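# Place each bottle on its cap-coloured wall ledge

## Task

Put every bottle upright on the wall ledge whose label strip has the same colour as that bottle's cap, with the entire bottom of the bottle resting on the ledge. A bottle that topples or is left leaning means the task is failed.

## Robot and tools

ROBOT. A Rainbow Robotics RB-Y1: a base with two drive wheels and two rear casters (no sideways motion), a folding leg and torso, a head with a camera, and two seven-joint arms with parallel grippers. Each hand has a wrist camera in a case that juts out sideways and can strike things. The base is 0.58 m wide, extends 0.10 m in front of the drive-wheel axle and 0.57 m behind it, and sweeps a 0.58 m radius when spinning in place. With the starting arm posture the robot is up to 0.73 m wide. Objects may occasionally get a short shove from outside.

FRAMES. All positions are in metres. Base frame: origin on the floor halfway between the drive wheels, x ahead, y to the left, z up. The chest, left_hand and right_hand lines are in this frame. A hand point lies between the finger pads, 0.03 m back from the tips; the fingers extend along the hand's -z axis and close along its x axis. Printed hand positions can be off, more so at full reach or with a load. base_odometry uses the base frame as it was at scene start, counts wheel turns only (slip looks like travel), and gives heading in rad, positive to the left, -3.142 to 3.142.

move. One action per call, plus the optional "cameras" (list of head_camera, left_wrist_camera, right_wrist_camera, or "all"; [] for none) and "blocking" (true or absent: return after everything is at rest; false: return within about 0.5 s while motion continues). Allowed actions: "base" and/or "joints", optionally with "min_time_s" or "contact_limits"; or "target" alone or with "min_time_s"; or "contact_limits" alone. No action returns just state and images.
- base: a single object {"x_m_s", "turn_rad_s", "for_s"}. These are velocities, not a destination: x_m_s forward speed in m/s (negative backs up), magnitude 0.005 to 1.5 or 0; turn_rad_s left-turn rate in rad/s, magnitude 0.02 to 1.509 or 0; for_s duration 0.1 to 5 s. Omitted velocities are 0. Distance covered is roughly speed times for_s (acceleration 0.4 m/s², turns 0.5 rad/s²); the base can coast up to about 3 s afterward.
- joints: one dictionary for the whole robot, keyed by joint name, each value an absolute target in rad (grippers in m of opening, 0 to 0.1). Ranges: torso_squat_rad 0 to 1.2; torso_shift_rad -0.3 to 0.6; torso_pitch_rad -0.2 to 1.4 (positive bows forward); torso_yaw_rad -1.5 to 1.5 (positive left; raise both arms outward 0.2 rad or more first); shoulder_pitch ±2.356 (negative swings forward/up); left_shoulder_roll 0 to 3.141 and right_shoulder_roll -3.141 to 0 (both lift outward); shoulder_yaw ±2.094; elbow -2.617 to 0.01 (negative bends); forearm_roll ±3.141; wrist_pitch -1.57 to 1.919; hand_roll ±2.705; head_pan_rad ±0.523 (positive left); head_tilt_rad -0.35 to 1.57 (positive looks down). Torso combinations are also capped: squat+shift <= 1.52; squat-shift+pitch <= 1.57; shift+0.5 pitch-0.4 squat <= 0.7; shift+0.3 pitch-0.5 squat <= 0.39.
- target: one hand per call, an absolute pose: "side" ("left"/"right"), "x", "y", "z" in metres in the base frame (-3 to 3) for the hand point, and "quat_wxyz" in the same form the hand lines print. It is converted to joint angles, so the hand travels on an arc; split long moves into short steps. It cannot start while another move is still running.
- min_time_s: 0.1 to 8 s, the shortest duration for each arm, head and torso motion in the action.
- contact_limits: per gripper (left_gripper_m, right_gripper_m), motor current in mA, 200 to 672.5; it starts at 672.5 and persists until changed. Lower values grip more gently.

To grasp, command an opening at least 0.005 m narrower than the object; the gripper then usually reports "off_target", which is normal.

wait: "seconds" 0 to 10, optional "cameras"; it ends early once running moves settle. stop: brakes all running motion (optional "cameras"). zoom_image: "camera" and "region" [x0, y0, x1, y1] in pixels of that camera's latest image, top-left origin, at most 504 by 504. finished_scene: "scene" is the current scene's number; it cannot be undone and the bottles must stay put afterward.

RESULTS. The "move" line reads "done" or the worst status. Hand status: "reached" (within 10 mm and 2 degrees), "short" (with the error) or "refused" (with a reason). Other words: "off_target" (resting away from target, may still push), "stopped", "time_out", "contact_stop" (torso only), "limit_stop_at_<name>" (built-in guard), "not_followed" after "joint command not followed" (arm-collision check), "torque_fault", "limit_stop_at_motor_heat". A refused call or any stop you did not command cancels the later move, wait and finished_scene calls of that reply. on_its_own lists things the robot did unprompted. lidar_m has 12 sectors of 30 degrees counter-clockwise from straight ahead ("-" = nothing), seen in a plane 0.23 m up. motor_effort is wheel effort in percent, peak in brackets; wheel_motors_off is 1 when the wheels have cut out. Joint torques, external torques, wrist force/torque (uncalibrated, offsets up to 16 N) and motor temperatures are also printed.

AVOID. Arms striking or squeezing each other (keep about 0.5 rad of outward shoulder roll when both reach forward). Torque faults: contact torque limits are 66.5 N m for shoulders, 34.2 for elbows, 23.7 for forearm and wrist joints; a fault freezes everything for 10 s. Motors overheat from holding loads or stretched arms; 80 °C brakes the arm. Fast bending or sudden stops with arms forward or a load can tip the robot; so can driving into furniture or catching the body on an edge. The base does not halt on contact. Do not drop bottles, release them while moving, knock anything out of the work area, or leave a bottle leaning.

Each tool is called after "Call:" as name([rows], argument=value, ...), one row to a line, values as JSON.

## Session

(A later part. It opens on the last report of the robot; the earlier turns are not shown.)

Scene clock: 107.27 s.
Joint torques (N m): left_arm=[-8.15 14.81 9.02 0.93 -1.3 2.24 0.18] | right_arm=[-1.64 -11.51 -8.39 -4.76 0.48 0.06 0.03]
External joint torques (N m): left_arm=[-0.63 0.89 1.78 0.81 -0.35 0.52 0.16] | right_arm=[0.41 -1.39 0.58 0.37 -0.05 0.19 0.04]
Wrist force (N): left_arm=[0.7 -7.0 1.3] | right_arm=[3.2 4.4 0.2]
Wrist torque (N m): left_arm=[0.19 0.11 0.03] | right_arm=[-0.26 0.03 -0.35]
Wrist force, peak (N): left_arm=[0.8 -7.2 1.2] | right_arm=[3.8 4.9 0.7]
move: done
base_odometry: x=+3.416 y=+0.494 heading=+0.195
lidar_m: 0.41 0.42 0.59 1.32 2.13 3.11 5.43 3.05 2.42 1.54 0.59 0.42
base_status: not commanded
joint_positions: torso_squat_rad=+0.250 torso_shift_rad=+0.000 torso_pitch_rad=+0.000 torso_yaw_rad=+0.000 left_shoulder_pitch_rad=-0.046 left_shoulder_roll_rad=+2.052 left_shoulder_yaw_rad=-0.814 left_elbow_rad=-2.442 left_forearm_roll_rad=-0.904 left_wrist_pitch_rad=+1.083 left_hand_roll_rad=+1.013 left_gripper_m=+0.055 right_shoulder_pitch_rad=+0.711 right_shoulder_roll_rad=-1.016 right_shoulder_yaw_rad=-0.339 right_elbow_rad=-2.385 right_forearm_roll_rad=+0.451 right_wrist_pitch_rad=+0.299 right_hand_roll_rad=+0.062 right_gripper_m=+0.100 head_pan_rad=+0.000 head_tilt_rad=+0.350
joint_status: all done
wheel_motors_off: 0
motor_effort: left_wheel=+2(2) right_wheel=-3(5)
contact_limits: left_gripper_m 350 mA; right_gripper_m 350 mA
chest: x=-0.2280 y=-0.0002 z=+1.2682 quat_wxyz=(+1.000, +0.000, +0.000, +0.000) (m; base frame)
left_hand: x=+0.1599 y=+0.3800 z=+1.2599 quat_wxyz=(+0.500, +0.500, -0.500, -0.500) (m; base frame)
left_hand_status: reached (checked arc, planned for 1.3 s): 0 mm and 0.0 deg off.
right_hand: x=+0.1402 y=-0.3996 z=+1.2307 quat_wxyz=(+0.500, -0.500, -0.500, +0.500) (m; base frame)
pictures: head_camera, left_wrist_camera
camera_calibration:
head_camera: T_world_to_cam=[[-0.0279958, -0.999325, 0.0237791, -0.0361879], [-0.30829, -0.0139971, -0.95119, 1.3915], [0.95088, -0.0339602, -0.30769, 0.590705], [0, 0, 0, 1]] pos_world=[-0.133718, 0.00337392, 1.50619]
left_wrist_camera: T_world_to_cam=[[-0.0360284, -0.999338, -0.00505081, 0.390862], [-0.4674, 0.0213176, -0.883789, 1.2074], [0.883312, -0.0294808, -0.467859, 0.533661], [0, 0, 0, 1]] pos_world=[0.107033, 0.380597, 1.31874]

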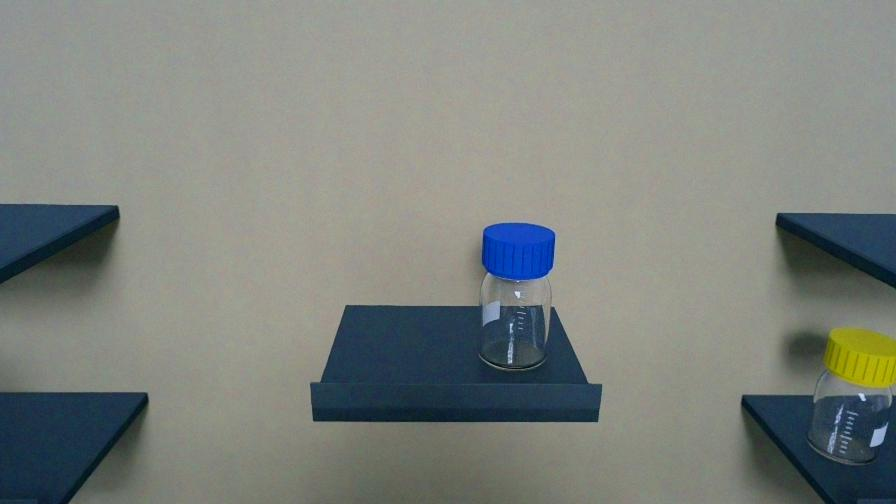

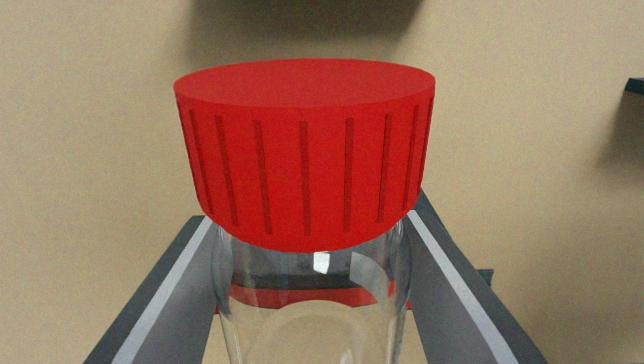

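Call:
move(cameras=["left_wrist_camera", "head_camera"])

Scene clock: 109.43 s.
Joint torques (N m): left_arm=[-8.06 14.52 9.31 1.04 -1.34 2.06 0.16] | right_arm=[-1.33 -11.4 -8.5 -4.69 0.61 -0.01 0.12]
External joint torques (N m): left_arm=[-0.53 0.59 2.07 0.92 -0.4 0.34 0.14] | right_arm=[0.72 -1.28 0.47 0.44 0.07 0.11 0.12]
Motor temperatures (°C): left_arm=[34 38 32 39 34 42 39] | right_arm=[33 35 34 34 35 33 43]
Wrist force (N): left_arm=[1.0 -6.6 1.1] | right_arm=[3.4 4.5 0.5]
Wrist torque (N m): left_arm=[0.16 0.14 0.04] | right_arm=[-0.24 0.04 -0.36]
Wrist force, peak (N): left_arm=[0.8 -7.0 1.4] | right_arm=[3.1 5.4 0.7]
base_odometry: x=+3.416 y=+0.494 heading=+0.195
lidar_m: 0.41 0.44 0.59 1.32 2.12 3.10 5.43 3.04 2.42 1.54 0.58 0.43
base_status: not commanded
joint_positions: torso_squat_rad=+0.250 torso_shift_rad=+0.000 torso_pitch_rad=+0.000 torso_yaw_rad=+0.000 left_shoulder_pitch_rad=-0.046 left_shoulder_roll_rad=+2.052 left_shoulder_yaw_rad=-0.814 left_elbow_rad=-2.442 left_forearm_roll_rad=-0.904 left_wrist_pitch_rad=+1.083 left_hand_roll_rad=+1.013 left_gripper_m=+0.055 right_shoulder_pitch_rad=+0.711 right_shoulder_roll_rad=-1.016 right_shoulder_yaw_rad=-0.339 right_elbow_rad=-2.385 right_forearm_roll_rad=+0.451 right_wrist_pitch_rad=+0.299 right_hand_roll_rad=+0.062 right_gripper_m=+0.100 head_pan_rad=+0.000 head_tilt_rad=+0.350
joint_status: all done
wheel_motors_off: 0
motor_effort: left_wheel=+2(2) right_wheel=-3(5)
contact_limits: left_gripper_m 350 mA; right_gripper_m 350 mA
chest: x=-0.2280 y=-0.0002 z=+1.2682 quat_wxyz=(+1.000, +0.000, +0.000, +0.000) (m; base frame)
left_hand: x=+0.1599 y=+0.3800 z=+1.2599 quat_wxyz=(+0.500, +0.500, -0.500, -0.500) (m; base frame)
left_hand_status: reached (checked arc, planned for 1.3 s): 0 mm and 0.0 deg off.
right_hand: x=+0.1402 y=-0.3996 z=+1.2307 quat_wxyz=(+0.500, -0.500, -0.500, +0.500) (m; base frame)
pictures: head_camera, left_wrist_camera
camera_calibration:
head_camera: T_world_to_cam=[[-0.0279958, -0.999325, 0.0237791, -0.0361879], [-0.30829, -0.0139971, -0.95119, 1.3915], [0.95088, -0.0339602, -0.30769, 0.590705], [0, 0, 0, 1]] pos_world=[-0.133718, 0.00337392, 1.50619]
left_wrist_camera: T_world_to_cam=[[-0.0360284, -0.999338, -0.00505081, 0.390862], [-0.4674, 0.0213176, -0.883789, 1.2074], [0.883312, -0.0294808, -0.467859, 0.533661], [0, 0, 0, 1]] pos_world=[0.107033, 0.380597, 1.31874]

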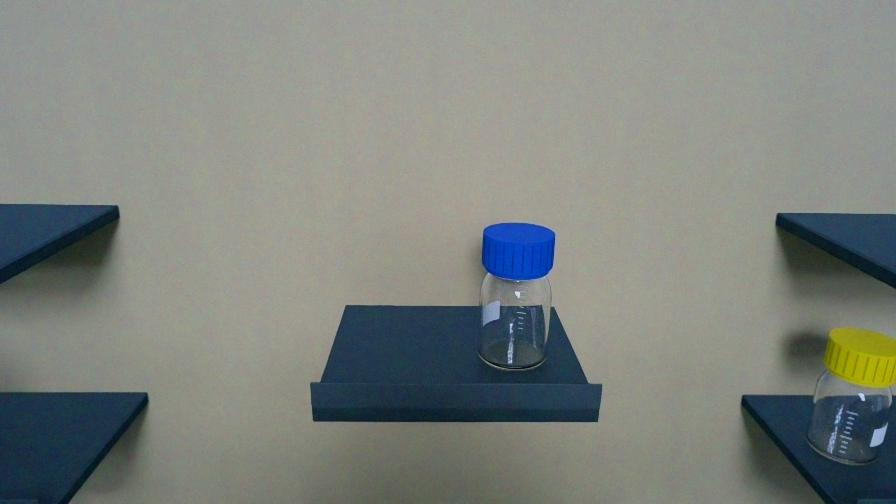

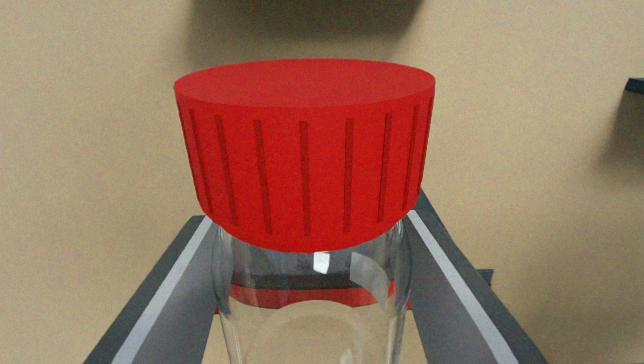

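Call:
move(target={"side": "left", "x": 0.205, "y": 0.378, "z": 1.256, "quat_wxyz": [0.5, 0.5, -0.5, -0.5]}, min_time_s=0.6)

Call:
move(target={"side": "left", "x": 0.235, "y": 0.378, "z": 1.2545, "quat_wxyz": [0.5, 0.5, -0.5, -0.5]}, min_time_s=0.6, cameras=["left_wrist_camera"])

Scene clock: 110.73 s.
Joint torques (N m): left_arm=[-10.82 15.54 10.34 0.28 -1.36 1.88 0.31] | right_arm=[-1.39 -10.78 -8.6 -4.87 0.61 0.03 0.07]
External joint torques (N m): left_arm=[-1.68 0.96 1.03 0.35 -0.3 0.38 0.29] | right_arm=[0.66 -0.66 0.37 0.26 0.07 0.15 0.08]
Wrist force (N): left_arm=[0.6 -6.6 1.1] | right_arm=[2.6 4.5 0.7]
Wrist torque (N m): left_arm=[0.13 0.07 0.04] | right_arm=[-0.24 -0.02 -0.34]
Wrist force, peak (N): left_arm=[1.2 -7.5 1.2] | right_arm=[3.5 5.2 1.1]
move: done
base_odometry: x=+3.416 y=+0.494 heading=+0.195
lidar_m: 0.41 0.42 0.61 1.32 2.13 3.11 5.42 3.05 2.42 1.54 0.58 0.43
base_status: not commanded
joint_positions: torso_squat_rad=+0.250 torso_shift_rad=+0.000 torso_pitch_rad=+0.000 torso_yaw_rad=+0.000 left_shoulder_pitch_rad=-0.114 left_shoulder_roll_rad=+1.857 left_shoulder_yaw_rad=-0.700 left_elbow_rad=-2.306 left_forearm_roll_rad=-0.775 left_wrist_pitch_rad=+0.910 left_hand_roll_rad=+0.833 left_gripper_m=+0.055 right_shoulder_pitch_rad=+0.711 right_shoulder_roll_rad=-1.016 right_shoulder_yaw_rad=-0.339 right_elbow_rad=-2.385 right_forearm_roll_rad=+0.451 right_wrist_pitch_rad=+0.299 right_hand_roll_rad=+0.062 right_gripper_m=+0.100 head_pan_rad=+0.000 head_tilt_rad=+0.350
joint_status: all done
wheel_motors_off: 0
motor_effort: left_wheel=+2(2) right_wheel=-4(5)
contact_limits: left_gripper_m 350 mA; right_gripper_m 350 mA
chest: x=-0.2280 y=-0.0002 z=+1.2682 quat_wxyz=(+1.000, +0.000, +0.000, +0.000) (m; base frame)
left_hand: x=+0.2049 y=+0.3780 z=+1.2558 quat_wxyz=(+0.500, +0.500, -0.500, -0.500) (m; base frame)
left_hand_status: reached (checked arc, planned for 0.6 s): 0 mm and 0.1 deg off.
right_hand: x=+0.1402 y=-0.3996 z=+1.2307 quat_wxyz=(+0.500, -0.500, -0.500, +0.500) (m; base frame)
pictures: none

Scene clock: 111.67 s.
Joint torques (N m): left_arm=[-11.76 15.72 11.94 0.14 -1.23 1.57 0.22] | right_arm=[-1.33 -11.33 -7.92 -4.92 0.53 0.05 0.3]
External joint torques (N m): left_arm=[-1.41 0.78 1.49 0.5 -0.15 0.25 0.21] | right_arm=[0.72 -1.22 1.05 0.21 -0.01 0.18 0.31]
Wrist force (N): left_arm=[0.7 -6.5 1.1] | right_arm=[2.6 5.4 0.5]
Wrist torque (N m): left_arm=[0.15 0.09 0.04] | right_arm=[-0.37 -0.01 -0.39]
Wrist force, peak (N): left_arm=[1.0 -7.4 0.9] | right_arm=[3.3 5.5 0.8]
move: done
base_odometry: x=+3.416 y=+0.494 heading=+0.195
lidar_m: 0.41 0.43 0.60 1.31 2.12 3.10 5.43 3.04 2.42 1.55 0.59 0.43
base_status: not commanded
joint_positions: torso_squat_rad=+0.250 torso_shift_rad=+0.000 torso_pitch_rad=+0.000 torso_yaw_rad=+0.000 left_shoulder_pitch_rad=-0.187 left_shoulder_roll_rad=+1.730 left_shoulder_yaw_rad=-0.666 left_elbow_rad=-2.204 left_forearm_roll_rad=-0.700 left_wrist_pitch_rad=+0.802 left_hand_roll_rad=+0.710 left_gripper_m=+0.055 right_shoulder_pitch_rad=+0.711 right_shoulder_roll_rad=-1.016 right_shoulder_yaw_rad=-0.339 right_elbow_rad=-2.385 right_forearm_roll_rad=+0.451 right_wrist_pitch_rad=+0.299 right_hand_roll_rad=+0.062 right_gripper_m=+0.100 head_pan_rad=+0.000 head_tilt_rad=+0.350
joint_status: all done
wheel_motors_off: 0
motor_effort: left_wheel=+2(2) right_wheel=-3(4)
contact_limits: left_gripper_m 350 mA; right_gripper_m 350 mA
chest: x=-0.2280 y=-0.0002 z=+1.2682 quat_wxyz=(+1.000, +0.000, +0.000, +0.000) (m; base frame)
left_hand: x=+0.2343 y=+0.3778 z=+1.2544 quat_wxyz=(+0.500, +0.499, -0.501, -0.501) (m; base frame)
left_hand_status: reached (checked arc, planned for 0.6 s): 1 mm and 0.2 deg off.
right_hand: x=+0.1402 y=-0.3996 z=+1.2307 quat_wxyz=(+0.500, -0.500, -0.500, +0.500) (m; base frame)
pictures: left_wrist_camera
camera_calibration:
left_wrist_camera: T_world_to_cam=[[-0.0391393, -0.999225, -0.00411517, 0.390802], [-0.46696, 0.0219313, -0.884007, 1.23733], [0.883412, -0.0326778, -0.467456, 0.465971], [0, 0, 0, 1]] pos_world=[0.181436, 0.37859, 1.31324]

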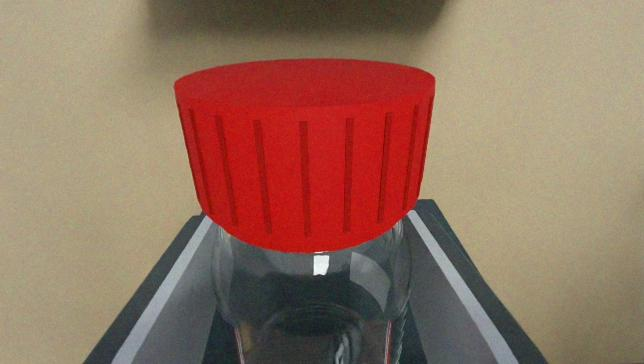

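Call:
move(target={"side": "left", "x": 0.255, "y": 0.378, "z": 1.253, "quat_wxyz": [0.5, 0.5, -0.5, -0.5]}, min_time_s=0.6)

Call:
move(target={"side": "left", "x": 0.272, "y": 0.378, "z": 1.2515, "quat_wxyz": [0.5, 0.5, -0.5, -0.5]}, min_time_s=0.6, cameras=["left_wrist_camera"])

Scene clock: 113.10 s.
Joint torques (N m): left_arm=[-12.79 15.57 12.99 0.25 -1.12 1.47 0.13] | right_arm=[-1.7 -11.1 -8.45 -4.84 0.39 0.05 0.27]
External joint torques (N m): left_arm=[-1.5 0.49 1.93 0.88 -0.04 0.29 0.11] | right_arm=[0.35 -0.98 0.52 0.29 -0.15 0.17 0.28]
Wrist force (N): left_arm=[0.7 -6.6 1.2] | right_arm=[3.6 4.6 0.3]
Wrist torque (N m): left_arm=[0.14 0.08 0.04] | right_arm=[-0.29 0.07 -0.32]
Wrist force, peak (N): left_arm=[0.8 -7.2 1.3] | right_arm=[3.8 5.3 1.3]
move: done
base_odometry: x=+3.416 y=+0.494 heading=+0.195
lidar_m: 0.41 0.43 0.59 1.32 2.13 3.10 5.43 3.05 2.42 1.55 0.58 0.42
base_status: not commanded
joint_positions: torso_squat_rad=+0.250 torso_shift_rad=+0.000 torso_pitch_rad=+0.000 torso_yaw_rad=+0.000 left_shoulder_pitch_rad=-0.251 left_shoulder_roll_rad=+1.644 left_shoulder_yaw_rad=-0.663 left_elbow_rad=-2.129 left_forearm_roll_rad=-0.648 left_wrist_pitch_rad=+0.742 left_hand_roll_rad=+0.621 left_gripper_m=+0.055 right_shoulder_pitch_rad=+0.711 right_shoulder_roll_rad=-1.016 right_shoulder_yaw_rad=-0.339 right_elbow_rad=-2.385 right_forearm_roll_rad=+0.451 right_wrist_pitch_rad=+0.299 right_hand_roll_rad=+0.062 right_gripper_m=+0.100 head_pan_rad=+0.000 head_tilt_rad=+0.350
joint_status: all done
wheel_motors_off: 0
motor_effort: left_wheel=+2(3) right_wheel=-3(4)
contact_limits: left_gripper_m 350 mA; right_gripper_m 350 mA
chest: x=-0.2280 y=-0.0002 z=+1.2682 quat_wxyz=(+1.000, +0.000, +0.000, +0.000) (m; base frame)
left_hand: x=+0.2548 y=+0.3779 z=+1.2528 quat_wxyz=(+0.500, +0.500, -0.500, -0.500) (m; base frame)
left_hand_status: reached (checked arc, planned for 0.6 s): 0 mm and 0.1 deg off.
right_hand: x=+0.1402 y=-0.3996 z=+1.2307 quat_wxyz=(+0.500, -0.500, -0.500, +0.500) (m; base frame)
pictures: none

Scene clock: 114.03 s.
Joint torques (N m): left_arm=[-14.04 15.56 10.21 0 -1.09 1.25 0.09] | right_arm=[-1.8 -11.11 -8.57 -4.69 0.58 0.01 0.23]
External joint torques (N m): left_arm=[-1.9 0.41 -1.26 0.85 -0.03 0.18 0.08] | right_arm=[0.25 -0.99 0.4 0.44 0.04 0.14 0.23]
Wrist force (N): left_arm=[0.8 -6.6 1.0] | right_arm=[2.6 4.7 0.8]
Wrist torque (N m): left_arm=[0.14 0.11 0.02] | right_arm=[-0.27 -0.04 -0.35]
Wrist force, peak (N): left_arm=[1.0 -7.1 0.9] | right_arm=[2.8 5.8 0.5]
move: done
base_odometry: x=+3.416 y=+0.494 heading=+0.195
lidar_m: 0.41 0.43 0.59 1.31 2.13 3.10 5.42 3.04 2.43 1.55 0.59 0.43
base_status: not commanded
joint_positions: torso_squat_rad=+0.250 torso_shift_rad=+0.000 torso_pitch_rad=+0.000 torso_yaw_rad=+0.000 left_shoulder_pitch_rad=-0.307 left_shoulder_roll_rad=+1.578 left_shoulder_yaw_rad=-0.669 left_elbow_rad=-2.062 left_forearm_roll_rad=-0.612 left_wrist_pitch_rad=+0.696 left_hand_roll_rad=+0.557 left_gripper_m=+0.055 right_shoulder_pitch_rad=+0.711 right_shoulder_roll_rad=-1.016 right_shoulder_yaw_rad=-0.339 right_elbow_rad=-2.385 right_forearm_roll_rad=+0.451 right_wrist_pitch_rad=+0.299 right_hand_roll_rad=+0.062 right_gripper_m=+0.100 head_pan_rad=+0.000 head_tilt_rad=+0.350
joint_status: all done
wheel_motors_off: 0
motor_effort: left_wheel=+2(2) right_wheel=-3(4)
contact_limits: left_gripper_m 350 mA; right_gripper_m 350 mA
chest: x=-0.2280 y=-0.0002 z=+1.2682 quat_wxyz=(+1.000, +0.000, +0.000, +0.000) (m; base frame)
left_hand: x=+0.2719 y=+0.3780 z=+1.2516 quat_wxyz=(+0.500, +0.500, -0.500, -0.500) (m; base frame)
left_hand_status: reached (checked arc, planned for 0.6 s): 0 mm and 0.0 deg off.
right_hand: x=+0.1402 y=-0.3996 z=+1.2307 quat_wxyz=(+0.500, -0.500, -0.500, +0.500) (m; base frame)
pictures: left_wrist_camera
camera_calibration:
left_wrist_camera: T_world_to_cam=[[-0.0363837, -0.999325, -0.00512453, 0.393026], [-0.466517, 0.0215195, -0.88425, 1.2528], [0.883764, -0.0297816, -0.466985, 0.429654], [0, 0, 0, 1]] pos_world=[0.219037, 0.378597, 1.31044]

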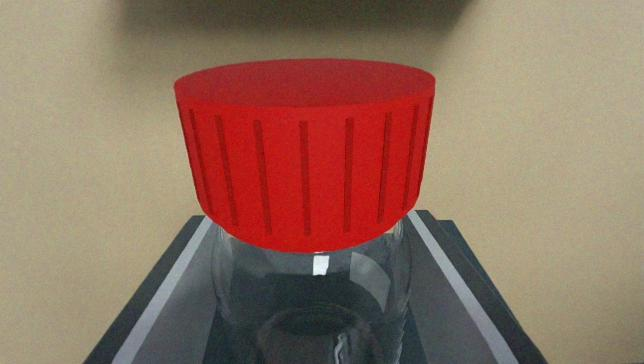

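Call:
move(target={"side": "left", "x": 0.284, "y": 0.378, "z": 1.2485, "quat_wxyz": [0.5, 0.5, -0.5, -0.5]}, min_time_s=0.6)

Call:
move(target={"side": "left", "x": 0.294, "y": 0.378, "z": 1.243, "quat_wxyz": [0.5, 0.5, -0.5, -0.5]}, min_time_s=0.6)

Call:
move(target={"side": "left", "x": 0.307, "y": 0.378, "z": 1.240, "quat_wxyz": [0.5, 0.5, -0.5, -0.5]}, min_time_s=0.6, cameras=["left_wrist_camera"])

Scene clock: 115.43 s.
Joint torques (N m): left_arm=[-14.82 15.41 10.6 -0.16 -1.03 1.1 0.04] | right_arm=[-1.6 -11.46 -8.52 -4.91 0.53 -0.01 0]
External joint torques (N m): left_arm=[-2.06 0.25 -1.09 0.89 0.01 0.1 0.03] | right_arm=[0.45 -1.34 0.45 0.22 -0.01 0.11 0.01]
Wrist force (N): left_arm=[0.8 -6.6 0.8] | right_arm=[2.8 4.0 0.5]
Wrist torque (N m): left_arm=[0.15 0.10 0.04] | right_arm=[-0.22 -0.01 -0.36]
Wrist force, peak (N): left_arm=[1.0 -7.1 1.1] | right_arm=[2.4 5.8 0.5]
move: done
base_odometry: x=+3.416 y=+0.494 heading=+0.195
lidar_m: 0.41 0.43 0.59 1.32 2.13 3.10 5.43 3.05 2.42 1.54 0.58 0.43
base_status: not commanded
joint_positions: torso_squat_rad=+0.250 torso_shift_rad=+0.000 torso_pitch_rad=+0.000 torso_yaw_rad=+0.000 left_shoulder_pitch_rad=-0.345 left_shoulder_roll_rad=+1.529 left_shoulder_yaw_rad=-0.679 left_elbow_rad=-2.010 left_forearm_roll_rad=-0.597 left_wrist_pitch_rad=+0.667 left_hand_roll_rad=+0.519 left_gripper_m=+0.055 right_shoulder_pitch_rad=+0.711 right_shoulder_roll_rad=-1.016 right_shoulder_yaw_rad=-0.339 right_elbow_rad=-2.385 right_forearm_roll_rad=+0.451 right_wrist_pitch_rad=+0.299 right_hand_roll_rad=+0.062 right_gripper_m=+0.100 head_pan_rad=+0.000 head_tilt_rad=+0.350
joint_status: all done
wheel_motors_off: 0
motor_effort: left_wheel=+2(2) right_wheel=-3(4)
contact_limits: left_gripper_m 350 mA; right_gripper_m 350 mA
chest: x=-0.2280 y=-0.0002 z=+1.2682 quat_wxyz=(+1.000, +0.000, +0.000, +0.000) (m; base frame)
left_hand: x=+0.2839 y=+0.3780 z=+1.2486 quat_wxyz=(+0.500, +0.500, -0.500, -0.500) (m; base frame)
left_hand_status: reached (checked arc, planned for 0.6 s): 0 mm and 0.0 deg off.
right_hand: x=+0.1402 y=-0.3996 z=+1.2307 quat_wxyz=(+0.500, -0.500, -0.500, +0.500) (m; base frame)
pictures: none

Scene clock: 116.37 s.
Joint torques (N m): left_arm=[-15.31 15.4 10.5 -0.59 -1.38 0.95 0.02] | right_arm=[-1.13 -11.19 -8.36 -4.53 0.47 -0.04 0.05]
External joint torques (N m): left_arm=[-2.02 0.25 -1.33 0.69 -0.36 -0.02 0.01] | right_arm=[0.92 -1.07 0.61 0.6 -0.07 0.08 0.06]
Wrist force (N): left_arm=[1.0 -6.7 1.1] | right_arm=[3.4 5.0 0.3]
Wrist torque (N m): left_arm=[0.17 0.12 0.03] | right_arm=[-0.35 0.07 -0.39]
Wrist force, peak (N): left_arm=[0.8 -7.0 0.9] | right_arm=[3.4 5.3 1.4]
move: done
base_odometry: x=+3.416 y=+0.494 heading=+0.195
lidar_m: 0.41 0.43 0.60 1.31 2.13 3.11 5.43 3.04 2.42 1.54 0.58 0.42
base_status: not commanded
joint_positions: torso_squat_rad=+0.250 torso_shift_rad=+0.000 torso_pitch_rad=+0.000 torso_yaw_rad=+0.000 left_shoulder_pitch_rad=-0.373 left_shoulder_roll_rad=+1.484 left_shoulder_yaw_rad=-0.690 left_elbow_rad=-1.962 left_forearm_roll_rad=-0.599 left_wrist_pitch_rad=+0.644 left_hand_roll_rad=+0.496 left_gripper_m=+0.055 right_shoulder_pitch_rad=+0.711 right_shoulder_roll_rad=-1.016 right_shoulder_yaw_rad=-0.339 right_elbow_rad=-2.385 right_forearm_roll_rad=+0.451 right_wrist_pitch_rad=+0.299 right_hand_roll_rad=+0.062 right_gripper_m=+0.100 head_pan_rad=+0.000 head_tilt_rad=+0.350
joint_status: all done
wheel_motors_off: 0
motor_effort: left_wheel=+2(3) right_wheel=-3(4)
contact_limits: left_gripper_m 350 mA; right_gripper_m 350 mA
chest: x=-0.2280 y=-0.0002 z=+1.2682 quat_wxyz=(+1.000, +0.000, +0.000, +0.000) (m; base frame)
left_hand: x=+0.2939 y=+0.3780 z=+1.2431 quat_wxyz=(+0.500, +0.500, -0.500, -0.500) (m; base frame)
left_hand_status: reached (checked arc, planned for 0.6 s): 0 mm and 0.0 deg off.
right_hand: x=+0.1402 y=-0.3996 z=+1.2307 quat_wxyz=(+0.500, -0.500, -0.500, +0.500) (m; base frame)
pictures: none

Scene clock: 117.30 s.
Joint torques (N m): left_arm=[-16.1 15.52 11.03 -0.75 -1.11 0.94 0.01] | right_arm=[-1.54 -10.88 -7.55 -4.59 0.51 0.08 0.2]
External joint torques (N m): left_arm=[-2.11 0.39 -0.95 0.7 -0.13 0.03 0] | right_arm=[0.51 -0.76 1.42 0.54 -0.03 0.2 0.21]
Wrist force (N): left_arm=[1.0 -6.9 1.0] | right_arm=[3.1 4.8 0.4]
Wrist torque (N m): left_arm=[0.18 0.11 0.03] | right_arm=[-0.29 0.01 -0.31]
Wrist force, peak (N): left_arm=[0.9 -7.1 1.0] | right_arm=[3.6 5.1 0.2]
move: done
base_odometry: x=+3.416 y=+0.494 heading=+0.195
lidar_m: 0.40 0.43 0.59 1.32 2.13 3.10 5.43 3.05 2.42 1.55 0.58 0.42
base_status: not commanded
joint_positions: torso_squat_rad=+0.250 torso_shift_rad=+0.000 torso_pitch_rad=+0.000 torso_yaw_rad=+0.000 left_shoulder_pitch_rad=-0.412 left_shoulder_roll_rad=+1.437 left_shoulder_yaw_rad=-0.701 left_elbow_rad=-1.903 left_forearm_roll_rad=-0.590 left_wrist_pitch_rad=+0.614 left_hand_roll_rad=+0.466 left_gripper_m=+0.055 right_shoulder_pitch_rad=+0.711 right_shoulder_roll_rad=-1.016 right_shoulder_yaw_rad=-0.339 right_elbow_rad=-2.385 right_forearm_roll_rad=+0.451 right_wrist_pitch_rad=+0.299 right_hand_roll_rad=+0.062 right_gripper_m=+0.100 head_pan_rad=+0.000 head_tilt_rad=+0.350
joint_status: all done
wheel_motors_off: 0
motor_effort: left_wheel=+2(2) right_wheel=-3(4)
contact_limits: left_gripper_m 350 mA; right_gripper_m 350 mA
chest: x=-0.2280 y=-0.0002 z=+1.2682 quat_wxyz=(+1.000, +0.000, +0.000, +0.000) (m; base frame)
left_hand: x=+0.3069 y=+0.3780 z=+1.2402 quat_wxyz=(+0.500, +0.500, -0.500, -0.500) (m; base frame)
left_hand_status: reached (checked arc, planned for 0.6 s): 0 mm and 0.0 deg off.
right_hand: x=+0.1402 y=-0.3996 z=+1.2307 quat_wxyz=(+0.500, -0.500, -0.500, +0.500) (m; base frame)
pictures: left_wrist_camera
camera_calibration:
left_wrist_camera: T_world_to_cam=[[-0.0360707, -0.999336, -0.00517168, 0.394227], [-0.466605, 0.0214178, -0.884206, 1.25896], [0.88373, -0.0294808, -0.467068, 0.393355], [0, 0, 0, 1]] pos_world=[0.254037, 0.378598, 1.29894]

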